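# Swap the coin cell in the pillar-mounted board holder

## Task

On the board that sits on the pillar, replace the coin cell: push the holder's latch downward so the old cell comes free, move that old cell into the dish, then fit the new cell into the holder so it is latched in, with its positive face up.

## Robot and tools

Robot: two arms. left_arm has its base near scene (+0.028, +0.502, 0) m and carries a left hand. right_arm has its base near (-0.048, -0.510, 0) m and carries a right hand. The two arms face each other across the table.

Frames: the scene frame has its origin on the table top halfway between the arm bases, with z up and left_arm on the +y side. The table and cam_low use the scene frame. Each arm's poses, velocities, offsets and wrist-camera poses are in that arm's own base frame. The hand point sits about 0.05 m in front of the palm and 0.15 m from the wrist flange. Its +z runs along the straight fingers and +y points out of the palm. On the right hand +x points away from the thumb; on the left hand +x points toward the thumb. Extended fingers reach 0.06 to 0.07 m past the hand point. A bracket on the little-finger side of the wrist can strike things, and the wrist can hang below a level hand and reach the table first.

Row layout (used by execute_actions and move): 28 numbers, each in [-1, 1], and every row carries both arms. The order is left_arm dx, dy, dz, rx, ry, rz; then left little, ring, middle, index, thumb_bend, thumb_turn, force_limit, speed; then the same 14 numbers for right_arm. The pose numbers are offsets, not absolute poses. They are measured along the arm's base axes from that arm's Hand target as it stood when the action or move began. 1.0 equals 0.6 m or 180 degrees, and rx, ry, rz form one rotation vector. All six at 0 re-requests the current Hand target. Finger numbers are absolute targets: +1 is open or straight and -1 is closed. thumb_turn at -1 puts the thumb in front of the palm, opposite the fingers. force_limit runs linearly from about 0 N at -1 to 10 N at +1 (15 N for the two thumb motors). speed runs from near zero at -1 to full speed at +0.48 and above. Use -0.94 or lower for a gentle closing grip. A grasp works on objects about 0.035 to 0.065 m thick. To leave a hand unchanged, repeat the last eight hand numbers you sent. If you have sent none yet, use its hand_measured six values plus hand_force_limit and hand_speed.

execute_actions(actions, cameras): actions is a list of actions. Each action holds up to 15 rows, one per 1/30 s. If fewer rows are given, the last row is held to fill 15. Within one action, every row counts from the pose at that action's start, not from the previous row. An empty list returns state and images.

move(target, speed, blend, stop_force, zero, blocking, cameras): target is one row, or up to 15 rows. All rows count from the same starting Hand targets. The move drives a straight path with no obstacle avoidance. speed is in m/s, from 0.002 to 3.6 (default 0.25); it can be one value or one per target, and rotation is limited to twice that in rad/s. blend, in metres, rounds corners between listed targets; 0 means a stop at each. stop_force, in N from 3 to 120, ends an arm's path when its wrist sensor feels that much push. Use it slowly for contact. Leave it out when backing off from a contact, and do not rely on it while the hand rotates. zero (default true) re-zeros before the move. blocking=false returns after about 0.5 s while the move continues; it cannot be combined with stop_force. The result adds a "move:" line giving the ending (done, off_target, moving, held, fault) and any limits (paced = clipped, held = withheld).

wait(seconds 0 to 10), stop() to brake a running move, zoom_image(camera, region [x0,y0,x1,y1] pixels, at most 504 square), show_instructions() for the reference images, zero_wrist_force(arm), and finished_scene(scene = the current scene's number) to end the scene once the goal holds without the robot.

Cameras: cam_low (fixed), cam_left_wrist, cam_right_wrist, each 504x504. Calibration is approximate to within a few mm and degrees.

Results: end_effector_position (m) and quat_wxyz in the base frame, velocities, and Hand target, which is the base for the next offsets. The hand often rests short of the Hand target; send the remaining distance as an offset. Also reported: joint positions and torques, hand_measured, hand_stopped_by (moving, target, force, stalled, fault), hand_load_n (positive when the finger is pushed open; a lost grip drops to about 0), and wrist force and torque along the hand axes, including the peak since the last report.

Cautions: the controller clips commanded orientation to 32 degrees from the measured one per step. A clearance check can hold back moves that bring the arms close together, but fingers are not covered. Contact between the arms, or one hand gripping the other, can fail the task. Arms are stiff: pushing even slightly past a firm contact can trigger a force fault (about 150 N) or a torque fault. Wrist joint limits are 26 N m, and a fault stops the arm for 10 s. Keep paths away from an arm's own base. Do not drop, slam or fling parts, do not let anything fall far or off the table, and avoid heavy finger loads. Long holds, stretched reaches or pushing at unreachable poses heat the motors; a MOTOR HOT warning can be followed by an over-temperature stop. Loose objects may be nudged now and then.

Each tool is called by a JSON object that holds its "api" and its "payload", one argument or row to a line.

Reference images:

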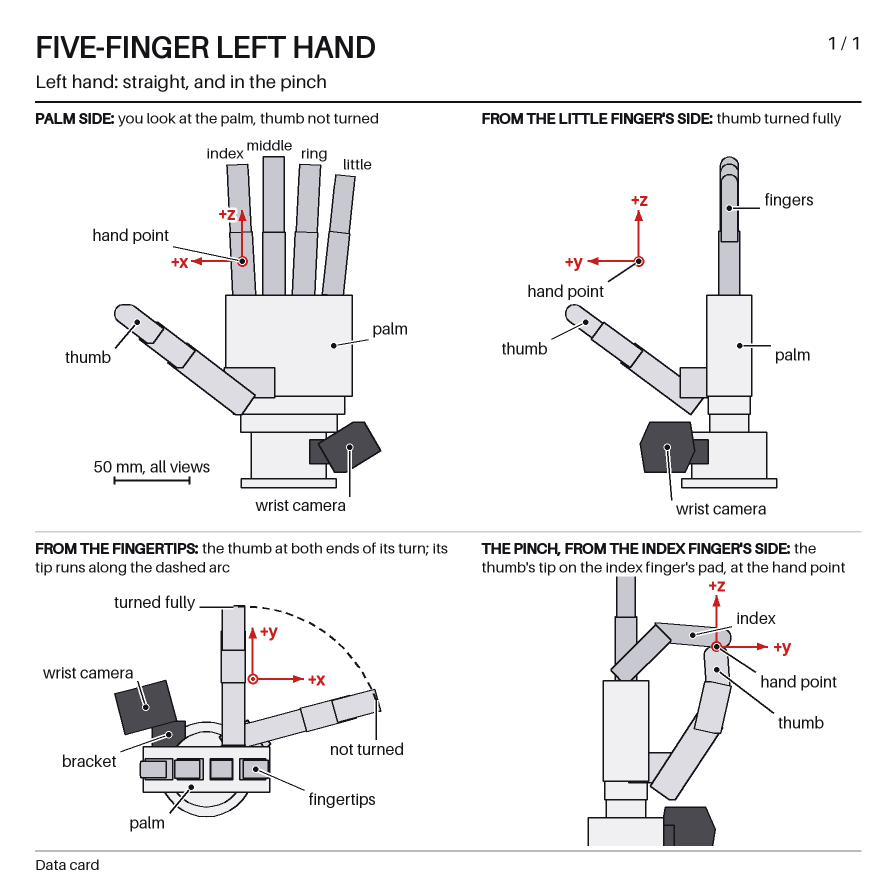

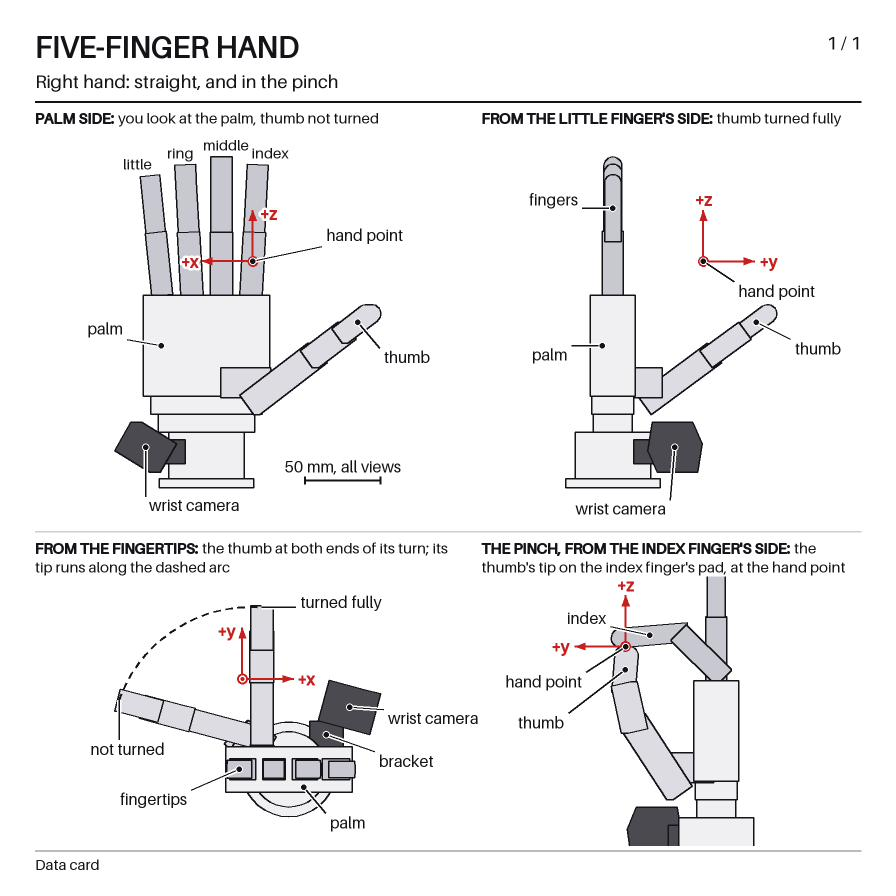

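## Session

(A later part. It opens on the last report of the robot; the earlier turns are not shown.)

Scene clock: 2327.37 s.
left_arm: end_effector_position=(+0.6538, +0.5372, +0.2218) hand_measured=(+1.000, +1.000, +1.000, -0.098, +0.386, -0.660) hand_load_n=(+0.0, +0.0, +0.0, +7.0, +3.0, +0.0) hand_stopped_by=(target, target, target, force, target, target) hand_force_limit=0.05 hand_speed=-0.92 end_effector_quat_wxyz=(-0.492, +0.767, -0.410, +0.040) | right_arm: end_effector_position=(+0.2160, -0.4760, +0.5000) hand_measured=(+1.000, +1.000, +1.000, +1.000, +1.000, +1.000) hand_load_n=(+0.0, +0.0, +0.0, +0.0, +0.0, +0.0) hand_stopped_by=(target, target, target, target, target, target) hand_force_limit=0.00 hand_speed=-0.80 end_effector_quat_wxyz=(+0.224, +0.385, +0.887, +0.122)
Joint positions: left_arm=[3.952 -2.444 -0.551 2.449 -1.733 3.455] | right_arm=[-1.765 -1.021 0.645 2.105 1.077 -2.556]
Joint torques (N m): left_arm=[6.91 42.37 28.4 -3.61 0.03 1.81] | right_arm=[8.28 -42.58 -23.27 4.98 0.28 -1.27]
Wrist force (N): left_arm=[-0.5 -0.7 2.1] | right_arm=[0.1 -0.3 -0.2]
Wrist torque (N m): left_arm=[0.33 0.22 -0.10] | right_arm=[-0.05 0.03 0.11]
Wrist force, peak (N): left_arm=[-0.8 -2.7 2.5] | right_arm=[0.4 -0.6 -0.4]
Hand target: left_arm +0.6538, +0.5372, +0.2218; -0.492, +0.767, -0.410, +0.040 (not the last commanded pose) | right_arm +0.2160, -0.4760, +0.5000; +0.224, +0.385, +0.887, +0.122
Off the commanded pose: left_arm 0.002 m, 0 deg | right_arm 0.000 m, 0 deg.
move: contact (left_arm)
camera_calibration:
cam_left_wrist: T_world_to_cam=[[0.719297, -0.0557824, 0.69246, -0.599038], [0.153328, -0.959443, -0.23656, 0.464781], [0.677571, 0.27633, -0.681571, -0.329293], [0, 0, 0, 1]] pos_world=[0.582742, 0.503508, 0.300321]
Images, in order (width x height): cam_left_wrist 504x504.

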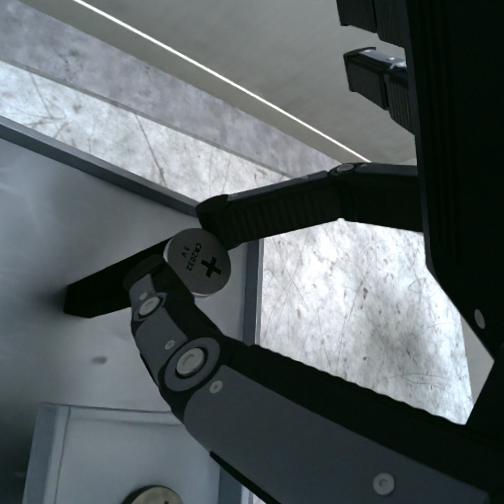

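{"api": "move", "payload": {
  "target": [
    [0,0,-0.001,0,0,0,1,1,1,0.1,0.385,-0.66,0.05,-0.92,0,0,0,0,0,0,1,1,1,1,1,1,0,-0.8],
    [-0.0035,-0.0035,-0.001,0,0,0,1,1,1,0.1,0.385,-0.66,0.05,-0.92,0,0,0,0,0,0,1,1,1,1,1,1,0,-0.8]
  ],
  "speed": 0.01,
  "cameras": ["cam_left_wrist"]
}}

{"api": "zoom_image", "payload": {
  "camera": "cam_left_wrist",
  "region": [110, 170, 270, 330]
}}

Scene clock: 2338.97 s.
left_arm: end_effector_position=(+0.6517, +0.5351, +0.2212) hand_measured=(+1.000, +1.000, +1.000, +0.100, +0.386, -0.660) hand_load_n=(+0.0, +0.0, +0.0, +0.0, +0.0, +0.0) hand_stopped_by=(target, target, target, target, target, target) hand_force_limit=0.05 hand_speed=-0.92 end_effector_quat_wxyz=(-0.492, +0.767, -0.410, +0.040) | right_arm: end_effector_position=(+0.2160, -0.4760, +0.5000) hand_measured=(+1.000, +1.000, +1.000, +1.000, +1.000, +1.000) hand_load_n=(+0.5, +0.0, -0.5, +0.0, +0.0, +0.5) hand_stopped_by=(target, target, target, target, target, target) hand_force_limit=0.00 hand_speed=-0.80 end_effector_quat_wxyz=(+0.224, +0.385, +0.887, +0.122)
Joint positions: left_arm=[3.952 -2.43 -0.577 2.462 -1.733 3.455] | right_arm=[-1.765 -1.021 0.645 2.105 1.077 -2.556]
Joint torques (N m): left_arm=[7.87 71.04 9.4 2.72 1.5 2.67] | right_arm=[8.51 -43.33 -23.3 4.94 0.28 -1.21]
Wrist force (N): left_arm=[-0.7 2.8 0.9] | right_arm=[0.0 -0.2 -0.3]
Wrist torque (N m): left_arm=[0.36 0.25 -0.13] | right_arm=[-0.04 0.04 0.11]
Wrist force, peak (N): left_arm=[-0.9 3.4 0.6] | right_arm=[0.2 -0.5 -0.6]
Hand target: left_arm +0.6517, +0.5351, +0.2212; -0.492, +0.767, -0.410, +0.040 | right_arm +0.2160, -0.4760, +0.5000; +0.224, +0.385, +0.887, +0.122
Off the commanded pose: left_arm 0.000 m, 0 deg | right_arm 0.000 m, 0 deg.
move: done
camera_calibration:
cam_left_wrist: T_world_to_cam=[[0.719286, -0.0557159, 0.692476, -0.597261], [0.153378, -0.959446, -0.236512, 0.462904], [0.677571, 0.27633, -0.681571, -0.327699], [0, 0, 0, 1]] pos_world=[0.580642, 0.501408, 0.299721]
Images, in order (width x height): cam_left_wrist 504x504.

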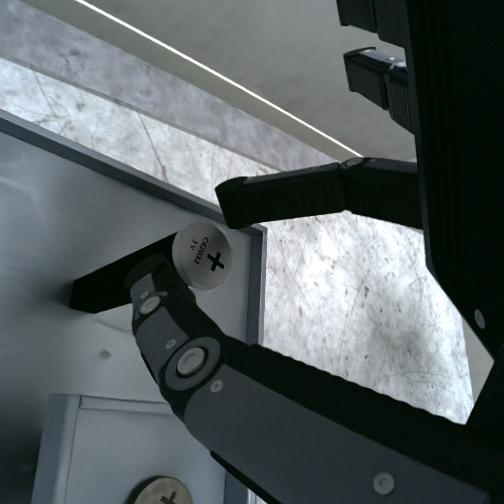

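Scaled by 3.150 from the camera's 504x504 image, which has a finer 720x720 frame.

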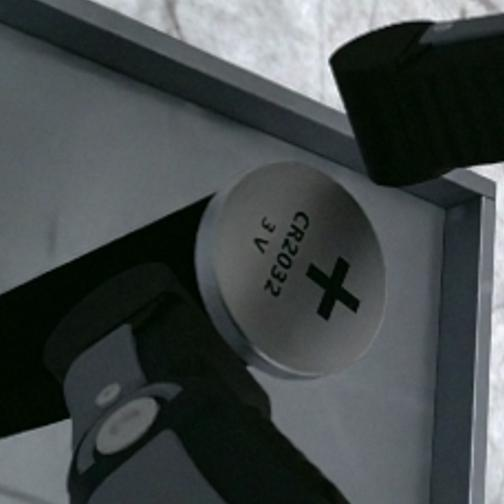

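{"api": "move", "payload": {
  "target": [
    [0.0012,-0.0012,-0.0029,0,0,0,1,1,1,0.1,0.385,-0.66,0.05,-0.92,0,0,0,0,0,0,1,1,1,1,1,1,0,-0.8],
    [0.0052,0.0028,-0.0029,0,0,0,1,1,1,0.1,0.385,-0.66,0.05,-0.92,0,0,0,0,0,0,1,1,1,1,1,1,0,-0.8]
  ],
  "speed": 0.012
}}

{"api": "move", "payload": {
  "target": [0,0,0,0,0,0,1,1,1,-0.25,0.385,-0.66,0,-0.92,0,0,0,0,0,0,1,1,1,1,1,1,0,-0.8],
  "cameras": ["cam_left_wrist"]
}}

{"api": "zoom_image", "payload": {
  "camera": "cam_left_wrist",
  "region": [110, 170, 270, 330]
}}

Scene clock: 2356.87 s.
left_arm: end_effector_position=(+0.6548, +0.5368, +0.2195) hand_measured=(+1.000, +1.000, +1.000, +0.100, +0.386, -0.660) hand_load_n=(+0.0, +0.0, +0.0, +0.0, +0.0, +0.0) hand_stopped_by=(target, target, target, target, target, target) hand_force_limit=0.05 hand_speed=-0.92 end_effector_quat_wxyz=(-0.492, +0.767, -0.410, +0.040) | right_arm: end_effector_position=(+0.2160, -0.4760, +0.5000) hand_measured=(+1.000, +1.000, +1.000, +1.000, +1.000, +1.000) hand_load_n=(+0.0, +0.0, +0.0, +0.0, +0.0, +0.0) hand_stopped_by=(target, target, target, target, target, target) hand_force_limit=0.00 hand_speed=-0.80 end_effector_quat_wxyz=(+0.224, +0.385, +0.887, +0.122)
Joint positions: left_arm=[3.95 -2.445 -0.555 2.454 -1.734 3.454] | right_arm=[-1.765 -1.021 0.645 2.105 1.077 -2.556]
Joint torques (N m): left_arm=[-7.28 42.74 29.19 -2.79 -1.24 -2.52] | right_arm=[8.42 -42.82 -23.54 4.97 0.35 -1.26]
Wrist force (N): left_arm=[-0.5 2.7 0.8] | right_arm=[0.2 -0.4 0.0]
Wrist torque (N m): left_arm=[0.37 0.21 -0.03] | right_arm=[-0.08 0.01 0.13]
Wrist force, peak (N): left_arm=[-0.7 3.4 0.6] | right_arm=[0.2 -0.6 -0.5]
Hand target: left_arm +0.6548, +0.5368, +0.2195; -0.492, +0.767, -0.410, +0.040 | right_arm +0.2160, -0.4760, +0.5000; +0.224, +0.385, +0.887, +0.122
Off the commanded pose: left_arm 0.000 m, 0 deg | right_arm 0.000 m, 0 deg.
move: done

Scene clock: 2358.00 s.
left_arm: end_effector_position=(+0.6549, +0.5368, +0.2195) hand_measured=(+1.000, +1.000, +1.000, -0.092, +0.386, -0.660) hand_load_n=(+0.0, +0.0, +0.0, +6.0, +1.0, -0.5) hand_stopped_by=(target, target, target, force, target, target) hand_force_limit=0.00 hand_speed=-0.92 end_effector_quat_wxyz=(-0.492, +0.767, -0.410, +0.040) | right_arm: end_effector_position=(+0.2160, -0.4760, +0.5000) hand_measured=(+1.000, +1.000, +1.000, +1.000, +1.000, +1.000) hand_load_n=(+0.0, +0.0, +0.0, +0.0, -0.5, +0.0) hand_stopped_by=(target, target, target, target, target, target) hand_force_limit=0.00 hand_speed=-0.80 end_effector_quat_wxyz=(+0.224, +0.385, +0.887, +0.122)
Joint positions: left_arm=[3.95 -2.445 -0.554 2.454 -1.734 3.454] | right_arm=[-1.765 -1.021 0.645 2.105 1.077 -2.556]
Joint torques (N m): left_arm=[-7.32 43.27 28.25 -2.49 -1.25 -2.2] | right_arm=[7.75 -43.15 -23.07 4.88 0.33 -1.25]
Wrist force (N): left_arm=[-0.3 1.2 3.8] | right_arm=[0.2 -0.5 -0.1]
Wrist torque (N m): left_arm=[0.39 0.18 -0.04] | right_arm=[-0.09 0.02 0.11]
Wrist force, peak (N): left_arm=[-0.8 1.1 4.1] | right_arm=[0.4 -0.5 -0.2]
Hand target: left_arm +0.6548, +0.5368, +0.2195; -0.492, +0.767, -0.410, +0.040 | right_arm +0.2160, -0.4760, +0.5000; +0.224, +0.385, +0.887, +0.122
Off the commanded pose: left_arm 0.000 m, 0 deg | right_arm 0.000 m, 0 deg.
move: done
camera_calibration:
cam_left_wrist: T_world_to_cam=[[0.719297, -0.0557824, 0.69246, -0.598187], [0.153328, -0.959443, -0.23656, 0.463699], [0.677571, 0.27633, -0.681571, -0.331428], [0, 0, 0, 1]] pos_world=[0.583742, 0.503108, 0.298021]
Images, in order (width x height): cam_left_wrist 504x504.

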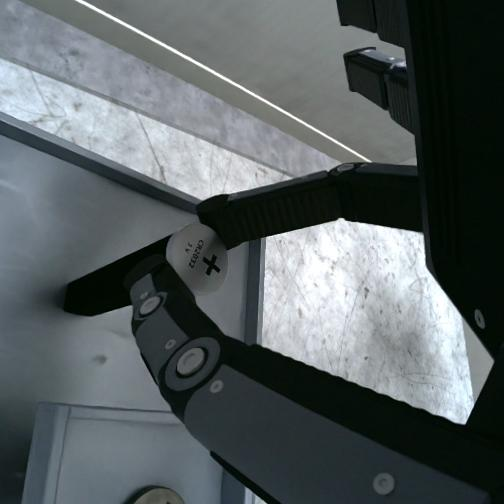

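Scaled by 3.150 from the camera's 504x504 image, which has a finer 720x720 frame.

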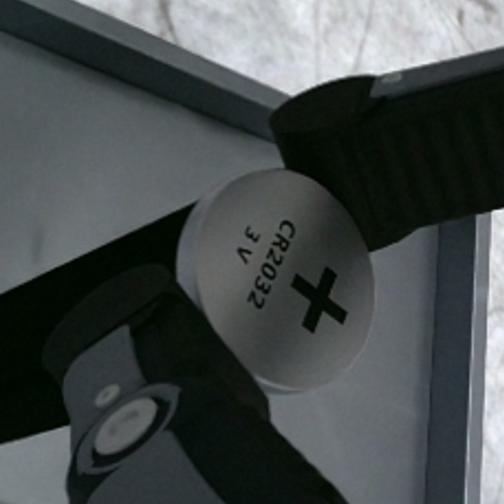

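{"api": "move", "payload": {
  "target": [
    [0.0009,0.0009,0,0,0,0,1,1,1,-0.25,0.385,-0.66,0,-0.92,0,0,0,0,0,0,1,1,1,1,1,1,0,-0.8],
    [0.0009,0.0009,0,0,0,0,1,1,1,-0.29,0.385,-0.66,0,-0.92,0,0,0,0,0,0,1,1,1,1,1,1,0,-0.8]
  ],
  "speed": 0.012
}}

{"api": "move", "payload": {
  "target": [0,0,0.008,0,0,0,1,1,1,-0.29,0.385,-0.66,0,-0.92,0,0,0,0,0,0,1,1,1,1,1,1,0,-0.8],
  "speed": 0.015,
  "cameras": ["cam_left_wrist"]
}}

{"api": "zoom_image", "payload": {
  "camera": "cam_left_wrist",
  "region": [110, 170, 270, 330]
}}

Scene clock: 2375.33 s.
left_arm: end_effector_position=(+0.6554, +0.5373, +0.2195) hand_measured=(+1.000, +1.000, +1.000, -0.098, +0.386, -0.660) hand_load_n=(+0.0, +0.0, +0.0, +5.0, +2.5, +0.0) hand_stopped_by=(target, target, target, force, target, target) hand_force_limit=0.00 hand_speed=-0.92 end_effector_quat_wxyz=(-0.492, +0.767, -0.410, +0.040) | right_arm: end_effector_position=(+0.2160, -0.4760, +0.5000) hand_measured=(+1.000, +1.000, +1.000, +1.000, +1.000, +1.000) hand_load_n=(+0.0, +0.0, +0.0, +0.0, +0.0, +0.0) hand_stopped_by=(target, target, target, target, target, target) hand_force_limit=0.00 hand_speed=-0.80 end_effector_quat_wxyz=(+0.224, +0.385, +0.887, +0.122)
Joint positions: left_arm=[3.95 -2.448 -0.548 2.451 -1.734 3.454] | right_arm=[-1.765 -1.021 0.645 2.105 1.077 -2.556]
Joint torques (N m): left_arm=[-7.47 43.09 28.37 -2.97 -1.26 -0.99] | right_arm=[7.83 -43.33 -23.83 4.92 0.24 -1.27]
Wrist force (N): left_arm=[-0.4 1.7 1.2] | right_arm=[0.0 -0.3 -0.2]
Wrist torque (N m): left_arm=[0.40 0.15 -0.02] | right_arm=[-0.06 0.05 0.11]
Wrist force, peak (N): left_arm=[-0.3 1.1 4.2] | right_arm=[0.1 -0.6 -0.6]
Hand target: left_arm +0.6554, +0.5373, +0.2195; -0.492, +0.767, -0.410, +0.040 | right_arm +0.2160, -0.4760, +0.5000; +0.224, +0.385, +0.887, +0.122
Off the commanded pose: left_arm 0.000 m, 0 deg | right_arm 0.000 m, 0 deg.
move: done

Scene clock: 2376.13 s.
left_arm: end_effector_position=(+0.6554, +0.5373, +0.2242) hand_measured=(+1.000, +1.000, +1.000, -0.098, +0.386, -0.660) hand_load_n=(+0.0, +0.0, -0.5, +4.0, +3.0, +0.0) hand_stopped_by=(target, target, target, force, target, target) hand_force_limit=0.00 hand_speed=-0.92 end_effector_quat_wxyz=(-0.492, +0.767, -0.410, +0.040) | right_arm: end_effector_position=(+0.2160, -0.4760, +0.5000) hand_measured=(+1.000, +1.000, +1.000, +1.000, +1.000, +1.000) hand_load_n=(+0.0, +0.0, +0.0, +0.0, +0.0, +0.0) hand_stopped_by=(target, target, target, target, target, target) hand_force_limit=0.00 hand_speed=-0.80 end_effector_quat_wxyz=(+0.224, +0.385, +0.887, +0.122)
Joint positions: left_arm=[3.95 -2.452 -0.53 2.436 -1.734 3.454] | right_arm=[-1.765 -1.021 0.645 2.105 1.077 -2.556]
Joint torques (N m): left_arm=[-6.36 42.82 29.46 -2.6 -0.67 -1.03] | right_arm=[8.07 -42.97 -23.63 5.03 0.29 -1.3]
Wrist force (N): left_arm=[-0.8 2.9 0.5] | right_arm=[0.1 -0.2 -0.4]
Wrist torque (N m): left_arm=[0.40 0.24 -0.04] | right_arm=[-0.03 0.03 0.12]
Wrist force, peak (N): left_arm=[-0.5 2.6 1.9] | right_arm=[0.3 -0.3 -0.5]
Hand target: left_arm +0.6554, +0.5373, +0.2243; -0.492, +0.767, -0.410, +0.040 | right_arm +0.2160, -0.4760, +0.5000; +0.224, +0.385, +0.887, +0.122
Off the commanded pose: left_arm 0.000 m, 0 deg | right_arm 0.000 m, 0 deg.
move: done
camera_calibration:
cam_left_wrist: T_world_to_cam=[[0.719297, -0.0557824, 0.69246, -0.601842], [0.153328, -0.959443, -0.23656, 0.465238], [0.677571, 0.27633, -0.681571, -0.328633], [0, 0, 0, 1]] pos_world=[0.584242, 0.503608, 0.302821]
Images, in order (width x height): cam_left_wrist 504x504.

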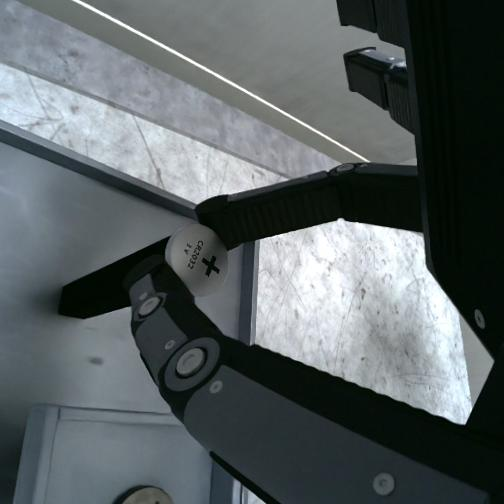

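Scaled by 3.150 from the camera's 504x504 image, which has a finer 720x720 frame.

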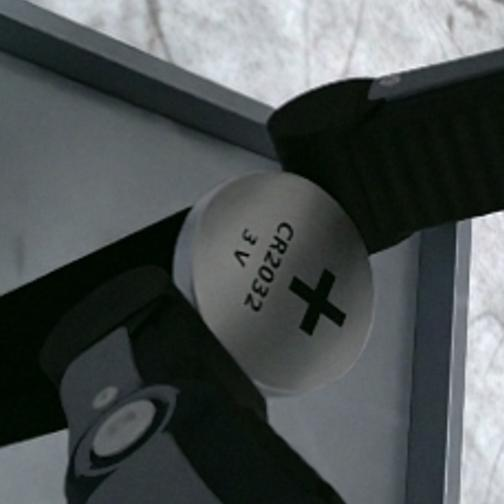

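{"api": "move", "payload": {
  "target": [0,0,0.02,0,0,0,1,1,1,-0.33,0.385,-0.66,0.4,-0.95,0,0,0,0,0,0,1,1,1,1,1,1,0,-0.8],
  "speed": 0.05
}}

{"api": "move", "payload": {
  "target": [
    [0,0,0.06,0,0,0,1,1,1,-0.33,0.385,-0.66,0.4,-0.95,0,0,0,0,0,0,1,1,1,1,1,1,0,-0.8],
    [-0.3897,-0.0035,0.06,-0.0553,-0.0547,0,1,1,1,-0.33,0.385,-0.66,0.4,-0.95,0,0,0,0,0,0,1,1,1,1,1,1,0,-0.8],
    [-0.3897,-0.0035,0.0437,-0.1106,-0.1093,0,1,1,1,-0.33,0.385,-0.66,0.4,-0.95,0,0,0,0,0,0,1,1,1,1,1,1,0,-0.8]
  ],
  "speed": [0.1,0.2,0.1],
  "blend": [0.01,0.005,0],
  "cameras": ["cam_left_wrist"]
}}

{"api": "zoom_image", "payload": {
  "camera": "cam_left_wrist",
  "region": [110, 170, 270, 330]
}}

Scene clock: 2397.37 s.
left_arm: end_effector_position=(+0.6554, +0.5373, +0.2362) hand_measured=(+1.000, +1.000, +1.000, -0.120, +0.388, -0.660) hand_load_n=(+0.0, +0.0, -0.5, +7.5, +7.0, +0.0) hand_stopped_by=(target, target, target, force, target, target) hand_force_limit=0.40 hand_speed=-0.95 end_effector_quat_wxyz=(-0.492, +0.767, -0.410, +0.040) | right_arm: end_effector_position=(+0.2160, -0.4760, +0.5000) hand_measured=(+1.000, +1.000, +1.000, +1.000, +1.000, +1.000) hand_load_n=(+0.0, -0.5, +0.0, +0.0, +0.0, +0.0) hand_stopped_by=(target, target, target, target, target, target) hand_force_limit=0.00 hand_speed=-0.80 end_effector_quat_wxyz=(+0.224, +0.385, +0.887, +0.122)
Joint positions: left_arm=[3.95 -2.462 -0.479 2.396 -1.734 3.454] | right_arm=[-1.765 -1.021 0.645 2.105 1.077 -2.556]
Joint torques (N m): left_arm=[-0.92 42.19 29.21 -2.66 -0.26 -0.66] | right_arm=[8.09 -43.08 -23.2 4.98 0.25 -1.2]
Wrist force (N): left_arm=[-0.6 2.9 0.3] | right_arm=[-0.1 -0.2 -0.2]
Wrist torque (N m): left_arm=[0.40 0.20 -0.04] | right_arm=[-0.05 0.06 0.11]
Wrist force, peak (N): left_arm=[-0.9 3.3 0.6] | right_arm=[0.2 -0.7 -0.3]
Hand target: left_arm +0.6554, +0.5373, +0.2363; -0.492, +0.767, -0.410, +0.040 | right_arm +0.2160, -0.4760, +0.5000; +0.224, +0.385, +0.887, +0.122
Off the commanded pose: left_arm 0.000 m, 0 deg | right_arm 0.000 m, 0 deg.
move: done

Scene clock: 2400.60 s.
left_arm: end_effector_position=(+0.4216, +0.5353, +0.2626) hand_measured=(+1.000, +1.000, +1.000, -0.120, +0.388, -0.660) hand_load_n=(-0.5, +0.0, +0.0, +7.5, +7.5, +0.0) hand_stopped_by=(target, target, target, force, target, target) hand_force_limit=0.40 hand_speed=-0.95 end_effector_quat_wxyz=(-0.416, +0.822, -0.307, +0.239) | right_arm: end_effector_position=(+0.2160, -0.4760, +0.5000) hand_measured=(+1.000, +1.000, +1.000, +1.000, +1.000, +1.000) hand_load_n=(+0.0, +0.0, +0.0, -0.5, +0.0, +0.0) hand_stopped_by=(target, target, target, target, target, target) hand_force_limit=0.00 hand_speed=-0.80 end_effector_quat_wxyz=(+0.224, +0.385, +0.887, +0.122)
Joint positions: left_arm=[4.456 -1.987 -1.23 2.548 -1.057 3.347] | right_arm=[-1.765 -1.021 0.645 2.105 1.077 -2.556]
Joint torques (N m): left_arm=[7.23 24.85 11.72 -2.79 2 -2.41] | right_arm=[7.98 -43.25 -23.69 4.94 0.3 -1.32]
Wrist force (N): left_arm=[-0.9 2.6 1.0] | right_arm=[0.2 -0.4 -0.5]
Wrist torque (N m): left_arm=[0.31 0.21 -0.14] | right_arm=[-0.05 0.03 0.13]
Wrist force, peak (N): left_arm=[-0.3 3.8 0.9] | right_arm=[0.1 -0.6 -0.5]
Hand target: left_arm +0.4216, +0.5352, +0.2625; -0.416, +0.822, -0.307, +0.239 | right_arm +0.2160, -0.4760, +0.5000; +0.224, +0.385, +0.887, +0.122
Off the commanded pose: left_arm 0.000 m, 0 deg | right_arm 0.000 m, 0 deg.
move: done
camera_calibration:
cam_left_wrist: T_world_to_cam=[[0.446022, 0.2206, 0.86741, -0.538969], [0.166436, -0.972688, 0.161792, 0.40507], [0.879411, 0.0722056, -0.470557, -0.174815], [0, 0, 0, 1]] pos_world=[0.326708, 0.525525, 0.319709]
Images, in order (width x height): cam_left_wrist 504x504.

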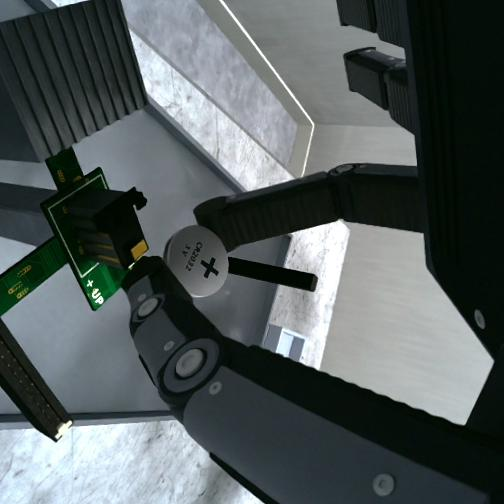

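Scaled by 3.150 from the camera's 504x504 image, which has a finer 720x720 frame.

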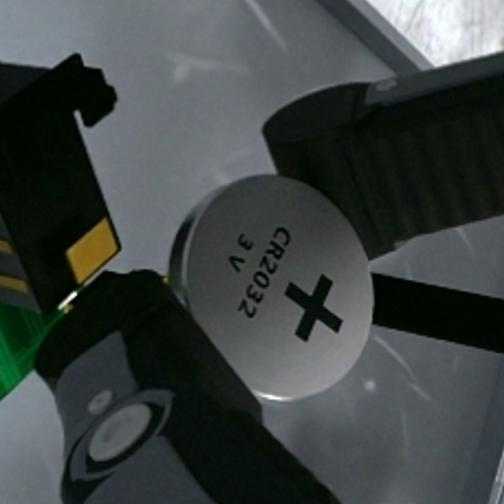

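{"api": "move", "payload": {
  "target": [0,0,-0.031,0,0,0,1,1,1,-0.33,0.385,-0.66,0.4,-0.95,0,0,0,0,0,0,1,1,1,1,1,1,0,-0.8],
  "speed": 0.02,
  "stop_force": 3,
  "cameras": ["cam_left_wrist"]
}}

{"api": "zoom_image", "payload": {
  "camera": "cam_left_wrist",
  "region": [110, 170, 270, 330]
}}

Scene clock: 2419.27 s.
left_arm: end_effector_position=(+0.4216, +0.5352, +0.2439) hand_measured=(+1.000, +1.000, +1.000, -0.120, +0.388, -0.660) hand_load_n=(+0.0, +0.0, +0.0, +7.5, +7.5, +0.0) hand_stopped_by=(target, target, target, force, target, target) hand_force_limit=0.40 hand_speed=-0.95 end_effector_quat_wxyz=(-0.416, +0.822, -0.307, +0.239) | right_arm: end_effector_position=(+0.2160, -0.4760, +0.5000) hand_measured=(+1.000, +1.000, +1.000, +1.000, +1.000, +1.000) hand_load_n=(+0.0, +0.0, +0.0, +0.0, +0.0, +0.0) hand_stopped_by=(target, target, target, target, target, target) hand_force_limit=0.00 hand_speed=-0.80 end_effector_quat_wxyz=(+0.224, +0.385, +0.887, +0.122)
Joint positions: left_arm=[4.456 -1.992 -1.271 2.594 -1.057 3.347] | right_arm=[-1.765 -1.021 0.645 2.105 1.077 -2.556]
Joint torques (N m): left_arm=[6.79 24.51 8.56 2.37 2.04 0.99] | right_arm=[7.8 -43.34 -22.79 4.97 0.27 -1.29]
Wrist force (N): left_arm=[-1.2 2.7 0.6] | right_arm=[0.0 -0.4 -0.1]
Wrist torque (N m): left_arm=[0.34 0.25 -0.17] | right_arm=[-0.06 0.05 0.11]
Wrist force, peak (N): left_arm=[-1.6 2.8 1.3] | right_arm=[0.3 -0.9 -0.2]
Hand target: left_arm +0.4216, +0.5352, +0.2439; -0.416, +0.822, -0.307, +0.239 | right_arm +0.2160, -0.4760, +0.5000; +0.224, +0.385, +0.887, +0.122
Off the commanded pose: left_arm 0.000 m, 0 deg | right_arm 0.000 m, 0 deg.
move: done
camera_calibration:
cam_left_wrist: T_world_to_cam=[[0.446015, 0.22077, 0.867371, -0.522823], [0.166428, -0.972657, 0.161988, 0.408021], [0.879416, 0.0721061, -0.470561, -0.183562], [0, 0, 0, 1]] pos_world=[0.326708, 0.525524, 0.30101]
Images, in order (width x height): cam_left_wrist 504x504.

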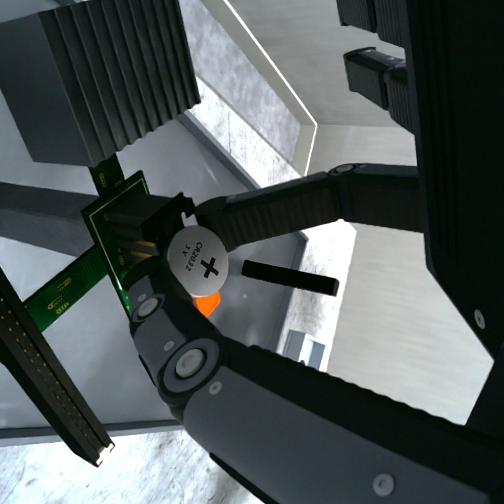

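Scaled by 3.150 from the camera's 504x504 image, which has a finer 720x720 frame.

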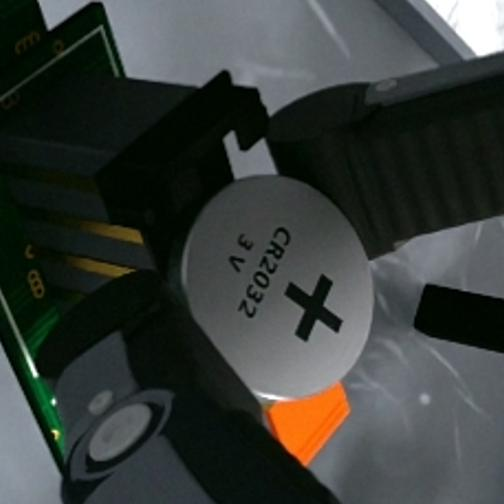

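{"api": "move", "payload": {
  "target": [0,0,-0.0017,0,0,0,1,1,1,-0.33,0.385,-0.66,0.4,-0.95,0,0,0,0,0,0,1,1,1,1,1,1,0,-0.8],
  "speed": 0.01,
  "stop_force": 3,
  "cameras": ["cam_left_wrist"]
}}

{"api": "zoom_image", "payload": {
  "camera": "cam_left_wrist",
  "region": [110, 170, 270, 330]
}}

Scene clock: 2432.33 s.
left_arm: end_effector_position=(+0.4216, +0.5352, +0.2429) hand_measured=(+1.000, +1.000, +1.000, -0.120, +0.388, -0.660) hand_load_n=(+0.0, +0.0, +0.0, +7.5, +7.0, +0.0) hand_stopped_by=(target, target, target, force, target, target) hand_force_limit=0.40 hand_speed=-0.95 end_effector_quat_wxyz=(-0.416, +0.822, -0.307, +0.239) | right_arm: end_effector_position=(+0.2160, -0.4760, +0.5000) hand_measured=(+1.000, +1.000, +1.000, +1.000, +1.000, +1.000) hand_load_n=(+0.0, +0.0, +0.0, +0.0, +0.0, +0.0) hand_stopped_by=(target, target, target, target, target, target) hand_force_limit=0.00 hand_speed=-0.80 end_effector_quat_wxyz=(+0.224, +0.385, +0.887, +0.122)
Joint positions: left_arm=[4.456 -1.992 -1.274 2.597 -1.057 3.347] | right_arm=[-1.765 -1.021 0.645 2.105 1.077 -2.556]
Joint torques (N m): left_arm=[8.98 24.14 9.08 2.27 2.19 0.76] | right_arm=[7.94 -43.62 -22.63 4.96 0.26 -1.17]
Wrist force (N): left_arm=[-1.1 2.8 0.7] | right_arm=[0.2 -0.5 -0.1]
Wrist torque (N m): left_arm=[0.36 0.23 -0.16] | right_arm=[-0.08 0.01 0.12]
Wrist force, peak (N): left_arm=[-1.6 2.8 1.3] | right_arm=[-0.2 -0.6 -0.2]
Hand target: left_arm +0.4216, +0.5352, +0.2429; -0.416, +0.822, -0.307, +0.239 | right_arm +0.2160, -0.4760, +0.5000; +0.224, +0.385, +0.887, +0.122
Off the commanded pose: left_arm 0.000 m, 0 deg | right_arm 0.000 m, 0 deg.
move: done
camera_calibration:
cam_left_wrist: T_world_to_cam=[[0.446015, 0.22077, 0.867371, -0.521956], [0.166428, -0.972657, 0.161988, 0.408183], [0.879416, 0.0721061, -0.470561, -0.184033], [0, 0, 0, 1]] pos_world=[0.326708, 0.525524, 0.30001]
Images, in order (width x height): cam_left_wrist 504x504.

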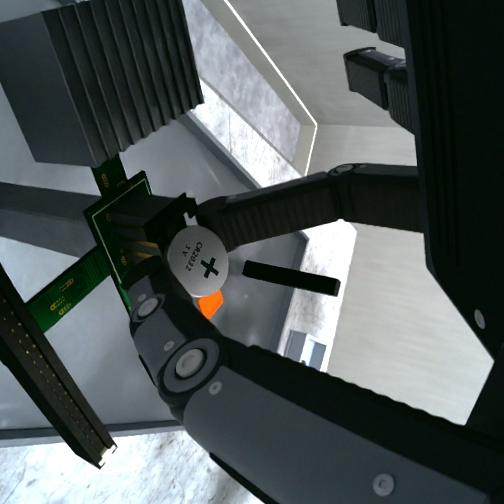

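Scaled by 3.150 from the camera's 504x504 image, which has a finer 720x720 frame.

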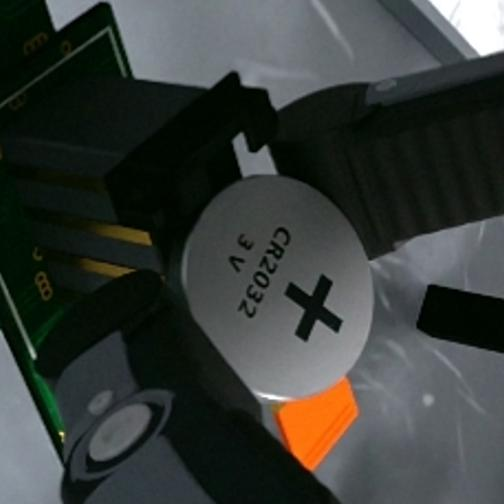

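{"api": "move", "payload": {
  "target": [0,0,-0.0017,0,0,0,1,1,1,-0.33,0.385,-0.66,0.4,-0.95,0,0,0,0,0,0,1,1,1,1,1,1,0,-0.8],
  "speed": 0.01,
  "stop_force": 3,
  "cameras": ["cam_left_wrist"]
}}

{"api": "zoom_image", "payload": {
  "camera": "cam_left_wrist",
  "region": [110, 170, 270, 330]
}}

Scene clock: 2438.47 s.
left_arm: end_effector_position=(+0.4216, +0.5352, +0.2418) hand_measured=(+1.000, +1.000, +1.000, -0.120, +0.388, -0.660) hand_load_n=(+0.0, +0.0, +0.0, +7.5, +7.0, +0.0) hand_stopped_by=(target, target, target, force, target, target) hand_force_limit=0.40 hand_speed=-0.95 end_effector_quat_wxyz=(-0.416, +0.822, -0.307, +0.239) | right_arm: end_effector_position=(+0.2160, -0.4760, +0.5000) hand_measured=(+1.000, +1.000, +1.000, +1.000, +1.000, +1.000) hand_load_n=(+0.0, +0.0, +0.0, +0.0, +0.0, +0.0) hand_stopped_by=(target, target, target, target, target, target) hand_force_limit=0.00 hand_speed=-0.80 end_effector_quat_wxyz=(+0.224, +0.385, +0.887, +0.122)
Joint positions: left_arm=[4.456 -1.992 -1.276 2.599 -1.057 3.347] | right_arm=[-1.765 -1.021 0.645 2.105 1.077 -2.556]
Joint torques (N m): left_arm=[7.94 26.63 8.9 2.28 2.05 0.74] | right_arm=[7.94 -43.69 -22.8 4.91 0.23 -1.31]
Wrist force (N): left_arm=[-1.0 2.8 1.1] | right_arm=[0.3 -0.3 -0.1]
Wrist torque (N m): left_arm=[0.33 0.22 -0.16] | right_arm=[-0.06 0.01 0.12]
Wrist force, peak (N): left_arm=[-1.2 3.1 0.9] | right_arm=[0.3 -0.5 -0.4]
Hand target: left_arm +0.4216, +0.5352, +0.2418; -0.416, +0.822, -0.307, +0.239 | right_arm +0.2160, -0.4760, +0.5000; +0.224, +0.385, +0.887, +0.122
Off the commanded pose: left_arm 0.000 m, 0 deg | right_arm 0.000 m, 0 deg.
move: done
camera_calibration:
cam_left_wrist: T_world_to_cam=[[0.446015, 0.22077, 0.867371, -0.521089], [0.166428, -0.972657, 0.161988, 0.408345], [0.879416, 0.0721061, -0.470561, -0.184503], [0, 0, 0, 1]] pos_world=[0.326708, 0.525524, 0.29901]
Images, in order (width x height): cam_left_wrist 504x504.

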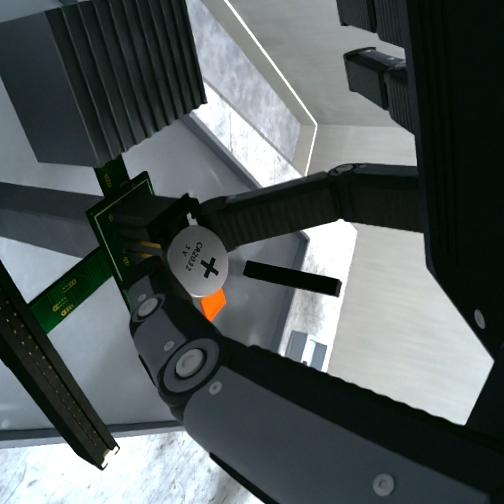

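Scaled by 3.150 from the camera's 504x504 image, which has a finer 720x720 frame.

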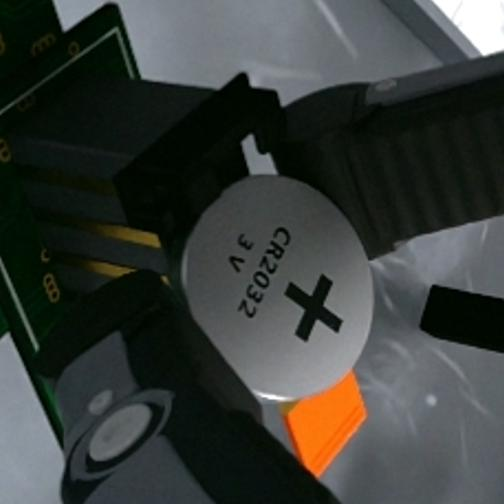

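{"api": "move", "payload": {
  "target": [0,0,-0.0017,0,0,0,1,1,1,-0.33,0.385,-0.66,0.4,-0.95,0,0,0,0,0,0,1,1,1,1,1,1,0,-0.8],
  "speed": 0.01,
  "stop_force": 3,
  "cameras": ["cam_left_wrist"]
}}

{"api": "zoom_image", "payload": {
  "camera": "cam_left_wrist",
  "region": [110, 170, 270, 330]
}}

Scene clock: 2454.03 s.
left_arm: end_effector_position=(+0.4216, +0.5352, +0.2408) hand_measured=(+1.000, +1.000, +1.000, -0.120, +0.388, -0.660) hand_load_n=(+0.0, +0.0, +0.0, +7.5, +7.0, +0.0) hand_stopped_by=(target, target, target, force, target, target) hand_force_limit=0.40 hand_speed=-0.95 end_effector_quat_wxyz=(-0.416, +0.822, -0.307, +0.239) | right_arm: end_effector_position=(+0.2160, -0.4760, +0.5000) hand_measured=(+1.000, +1.000, +1.000, +1.000, +1.000, +1.000) hand_load_n=(-0.5, +0.0, +0.0, +0.0, +0.0, +0.0) hand_stopped_by=(target, target, target, target, target, target) hand_force_limit=0.00 hand_speed=-0.80 end_effector_quat_wxyz=(+0.224, +0.385, +0.887, +0.122)
Joint positions: left_arm=[4.456 -1.992 -1.278 2.602 -1.057 3.347] | right_arm=[-1.765 -1.021 0.645 2.105 1.077 -2.556]
Joint torques (N m): left_arm=[7.12 25.55 8.21 2.26 2.1 0.67] | right_arm=[8.02 -43.99 -23.27 4.98 0.27 -1.24]
Wrist force (N): left_arm=[-1.3 2.7 0.8] | right_arm=[0.0 -0.1 -0.3]
Wrist torque (N m): left_arm=[0.33 0.26 -0.18] | right_arm=[-0.01 0.06 0.12]
Wrist force, peak (N): left_arm=[-1.5 3.0 0.8] | right_arm=[0.0 -0.7 0.1]
Hand target: left_arm +0.4216, +0.5352, +0.2408; -0.416, +0.822, -0.307, +0.239 | right_arm +0.2160, -0.4760, +0.5000; +0.224, +0.385, +0.887, +0.122
Off the commanded pose: left_arm 0.000 m, 0 deg | right_arm 0.000 m, 0 deg.
move: done
camera_calibration:
cam_left_wrist: T_world_to_cam=[[0.446015, 0.22077, 0.867371, -0.520221], [0.166428, -0.972657, 0.161988, 0.408507], [0.879416, 0.0721061, -0.470561, -0.184974], [0, 0, 0, 1]] pos_world=[0.326708, 0.525524, 0.29801]
Images, in order (width x height): cam_left_wrist 504x504.

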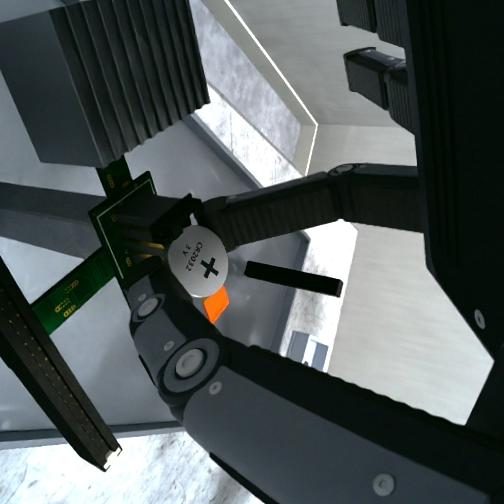

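Scaled by 3.150 from the camera's 504x504 image, which has a finer 720x720 frame.

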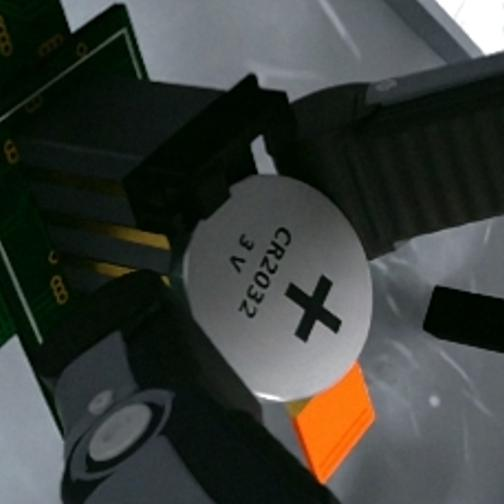

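{"api": "move", "payload": {
  "target": [0,0,-0.0017,0,0,0,1,1,1,-0.33,0.385,-0.66,0.4,-0.95,0,0,0,0,0,0,1,1,1,1,1,1,0,-0.8],
  "speed": 0.01,
  "stop_force": 3,
  "cameras": ["cam_left_wrist"]
}}

{"api": "zoom_image", "payload": {
  "camera": "cam_left_wrist",
  "region": [110, 170, 270, 330]
}}

Scene clock: 2493.87 s.
left_arm: end_effector_position=(+0.4216, +0.5352, +0.2398) hand_measured=(+1.000, +1.000, +1.000, -0.120, +0.388, -0.660) hand_load_n=(+0.0, +0.0, +0.0, +6.5, +7.0, +0.5) hand_stopped_by=(target, target, target, force, target, target) hand_force_limit=0.40 hand_speed=-0.95 end_effector_quat_wxyz=(-0.416, +0.822, -0.307, +0.239) | right_arm: end_effector_position=(+0.2160, -0.4760, +0.5000) hand_measured=(+1.000, +1.000, +1.000, +1.000, +1.000, +1.000) hand_load_n=(+0.0, +0.0, +0.0, +0.0, +0.0, +0.0) hand_stopped_by=(target, target, target, target, target, target) hand_force_limit=0.00 hand_speed=-0.80 end_effector_quat_wxyz=(+0.224, +0.385, +0.887, +0.122)
Joint positions: left_arm=[4.456 -1.993 -1.28 2.604 -1.057 3.347] | right_arm=[-1.765 -1.021 0.645 2.105 1.077 -2.556]
Joint torques (N m): left_arm=[6.56 25.29 7.1 2.22 1.7 0.42] | right_arm=[7.96 -44.38 -23.33 4.96 0.2 -1.2]
Wrist force (N): left_arm=[-0.6 0.9 -0.4] | right_arm=[0.2 -0.1 -0.2]
Wrist torque (N m): left_arm=[0.22 0.19 -0.12] | right_arm=[-0.03 0.02 0.12]
Wrist force, peak (N): left_arm=[-1.4 2.9 0.7] | right_arm=[0.2 -0.7 -0.3]
Hand target: left_arm +0.4216, +0.5352, +0.2398; -0.416, +0.822, -0.307, +0.239 | right_arm +0.2160, -0.4760, +0.5000; +0.224, +0.385, +0.887, +0.122
Off the commanded pose: left_arm 0.000 m, 0 deg | right_arm 0.000 m, 0 deg.
move: done
camera_calibration:
cam_left_wrist: T_world_to_cam=[[0.446015, 0.22077, 0.867371, -0.519267], [0.166428, -0.972657, 0.161988, 0.408686], [0.879416, 0.0721061, -0.470561, -0.185491], [0, 0, 0, 1]] pos_world=[0.326708, 0.525524, 0.29691]
Images, in order (width x height): cam_left_wrist 504x504.

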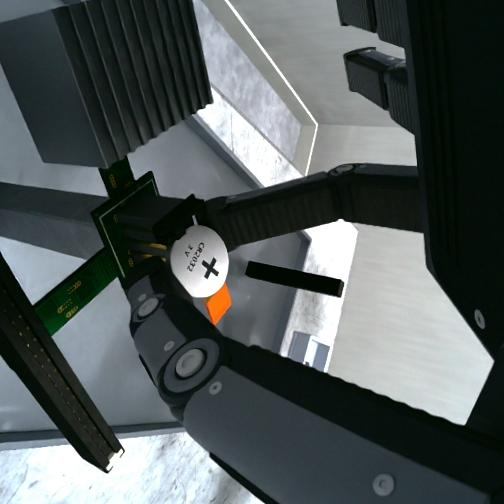

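Scaled by 3.150 from the camera's 504x504 image, which has a finer 720x720 frame.

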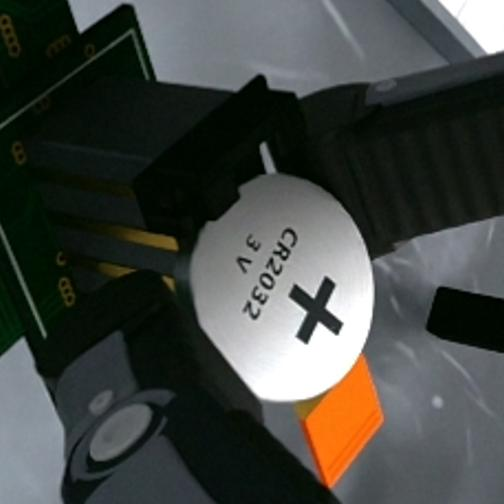

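{"api": "move", "payload": {
  "target": [0,0,-0.0013,0,0,0,1,1,1,-0.33,0.385,-0.66,0.4,-0.95,0,0,0,0,0,0,1,1,1,1,1,1,0,-0.8],
  "speed": 0.01,
  "cameras": ["cam_left_wrist"]
}}

{"api": "zoom_image", "payload": {
  "camera": "cam_left_wrist",
  "region": [110, 170, 270, 330]
}}

Scene clock: 2504.60 s.
left_arm: end_effector_position=(+0.4216, +0.5352, +0.2390) hand_measured=(+1.000, +1.000, +1.000, -0.120, +0.388, -0.660) hand_load_n=(+0.0, +0.0, +0.0, +5.0, +6.0, +0.0) hand_stopped_by=(target, target, target, force, target, target) hand_force_limit=0.40 hand_speed=-0.95 end_effector_quat_wxyz=(-0.416, +0.822, -0.307, +0.239) | right_arm: end_effector_position=(+0.2160, -0.4760, +0.5000) hand_measured=(+1.000, +1.000, +1.000, +1.000, +1.000, +1.000) hand_load_n=(+0.0, +0.0, +0.0, +0.0, +0.0, +0.0) hand_stopped_by=(target, target, target, target, target, target) hand_force_limit=0.00 hand_speed=-0.80 end_effector_quat_wxyz=(+0.224, +0.385, +0.887, +0.122)
Joint positions: left_arm=[4.456 -1.993 -1.282 2.606 -1.057 3.347] | right_arm=[-1.765 -1.021 0.645 2.105 1.077 -2.556]
Joint torques (N m): left_arm=[7.62 23.46 7.84 2.41 1.12 0.26] | right_arm=[7.83 -43.75 -23.22 4.97 0.25 -1.24]
Wrist force (N): left_arm=[-0.6 0.0 -1.4] | right_arm=[0.3 -0.3 -0.2]
Wrist torque (N m): left_arm=[0.17 0.26 -0.15] | right_arm=[-0.05 0.00 0.13]
Wrist force, peak (N): left_arm=[-1.3 2.5 0.8] | right_arm=[0.0 -0.7 -0.5]
Hand target: left_arm +0.4216, +0.5352, +0.2390; -0.416, +0.822, -0.307, +0.239 | right_arm +0.2160, -0.4760, +0.5000; +0.224, +0.385, +0.887, +0.122
Off the commanded pose: left_arm 0.000 m, 0 deg | right_arm 0.000 m, 0 deg.
move: done
camera_calibration:
cam_left_wrist: T_world_to_cam=[[0.446015, 0.22077, 0.867371, -0.51866], [0.166428, -0.972657, 0.161988, 0.408799], [0.879416, 0.0721061, -0.470561, -0.185821], [0, 0, 0, 1]] pos_world=[0.326708, 0.525524, 0.29621]
Images, in order (width x height): cam_left_wrist 504x504.

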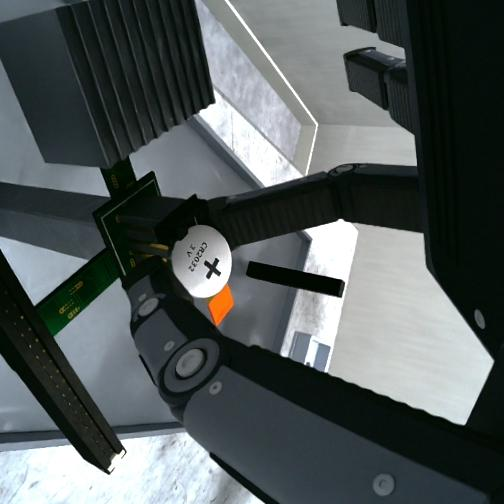

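Scaled by 3.150 from the camera's 504x504 image, which has a finer 720x720 frame.

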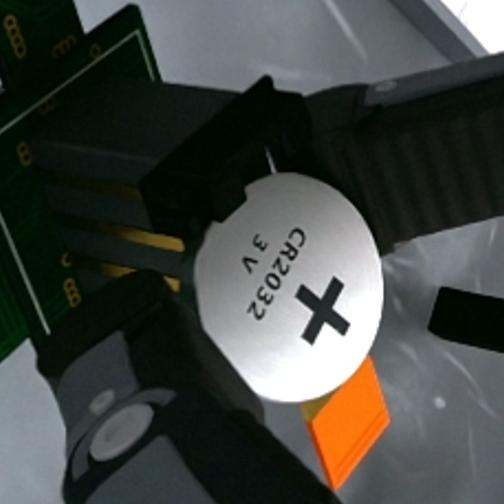

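{"api": "move", "payload": {
  "target": [-0.0029,0.0029,0,0,0,0,1,1,1,-0.33,0.385,-0.66,0.4,-0.95,0,0,0,0,0,0,1,1,1,1,1,1,0,-0.8],
  "speed": 0.01,
  "stop_force": 4,
  "cameras": ["cam_left_wrist"]
}}

{"api": "zoom_image", "payload": {
  "camera": "cam_left_wrist",
  "region": [110, 170, 270, 330]
}}

Scene clock: 2524.37 s.
left_arm: end_effector_position=(+0.4209, +0.5359, +0.2389) hand_measured=(+1.000, +1.000, +1.000, -0.120, +0.386, -0.660) hand_load_n=(+0.0, +0.0, -0.5, +0.5, +0.0, +0.0) hand_stopped_by=(target, target, target, force, target, target) hand_force_limit=0.40 hand_speed=-0.95 end_effector_quat_wxyz=(-0.416, +0.822, -0.307, +0.239) | right_arm: end_effector_position=(+0.2160, -0.4760, +0.5000) hand_measured=(+1.000, +1.000, +1.000, +1.000, +1.000, +1.000) hand_load_n=(+0.0, +0.0, +0.0, +0.0, +0.0, +0.0) hand_stopped_by=(target, target, target, target, target, target) hand_force_limit=0.00 hand_speed=-0.80 end_effector_quat_wxyz=(+0.224, +0.385, +0.887, +0.122)
Joint positions: left_arm=[4.457 -1.994 -1.281 2.605 -1.056 3.349] | right_arm=[-1.765 -1.021 0.645 2.105 1.077 -2.556]
Joint torques (N m): left_arm=[-4.64 54.32 9.11 2.71 -1.99 -2.18] | right_arm=[7.81 -44.31 -23.18 5.04 0.2 -1.21]
Wrist force (N): left_arm=[3.4 3.2 1.3] | right_arm=[-0.2 -0.4 0.1]
Wrist torque (N m): left_arm=[0.34 0.33 -0.36] | right_arm=[-0.10 0.06 0.10]
Wrist force, peak (N): left_arm=[4.2 4.6 1.5] | right_arm=[0.4 -0.7 0.0]
Hand target: left_arm +0.4209, +0.5359, +0.2389; -0.416, +0.822, -0.307, +0.239 (not the last commanded pose) | right_arm +0.2160, -0.4760, +0.5000; +0.224, +0.385, +0.887, +0.122
Off the commanded pose: left_arm 0.001 m, 0 deg | right_arm 0.000 m, 0 deg.
move: contact (left_arm)
camera_calibration:
cam_left_wrist: T_world_to_cam=[[0.445967, 0.220937, 0.867352, -0.518483], [0.166407, -0.972627, 0.162192, 0.409542], [0.879444, 0.0720011, -0.470525, -0.185267], [0, 0, 0, 1]] pos_world=[0.326008, 0.526224, 0.29611]
Images, in order (width x height): cam_left_wrist 504x504.

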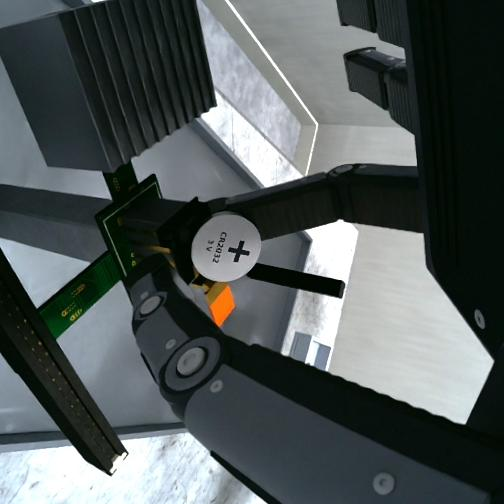

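Scaled by 3.150 from the camera's 504x504 image, which has a finer 720x720 frame.

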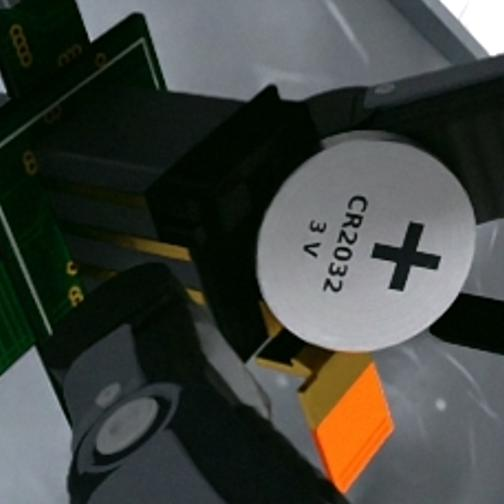

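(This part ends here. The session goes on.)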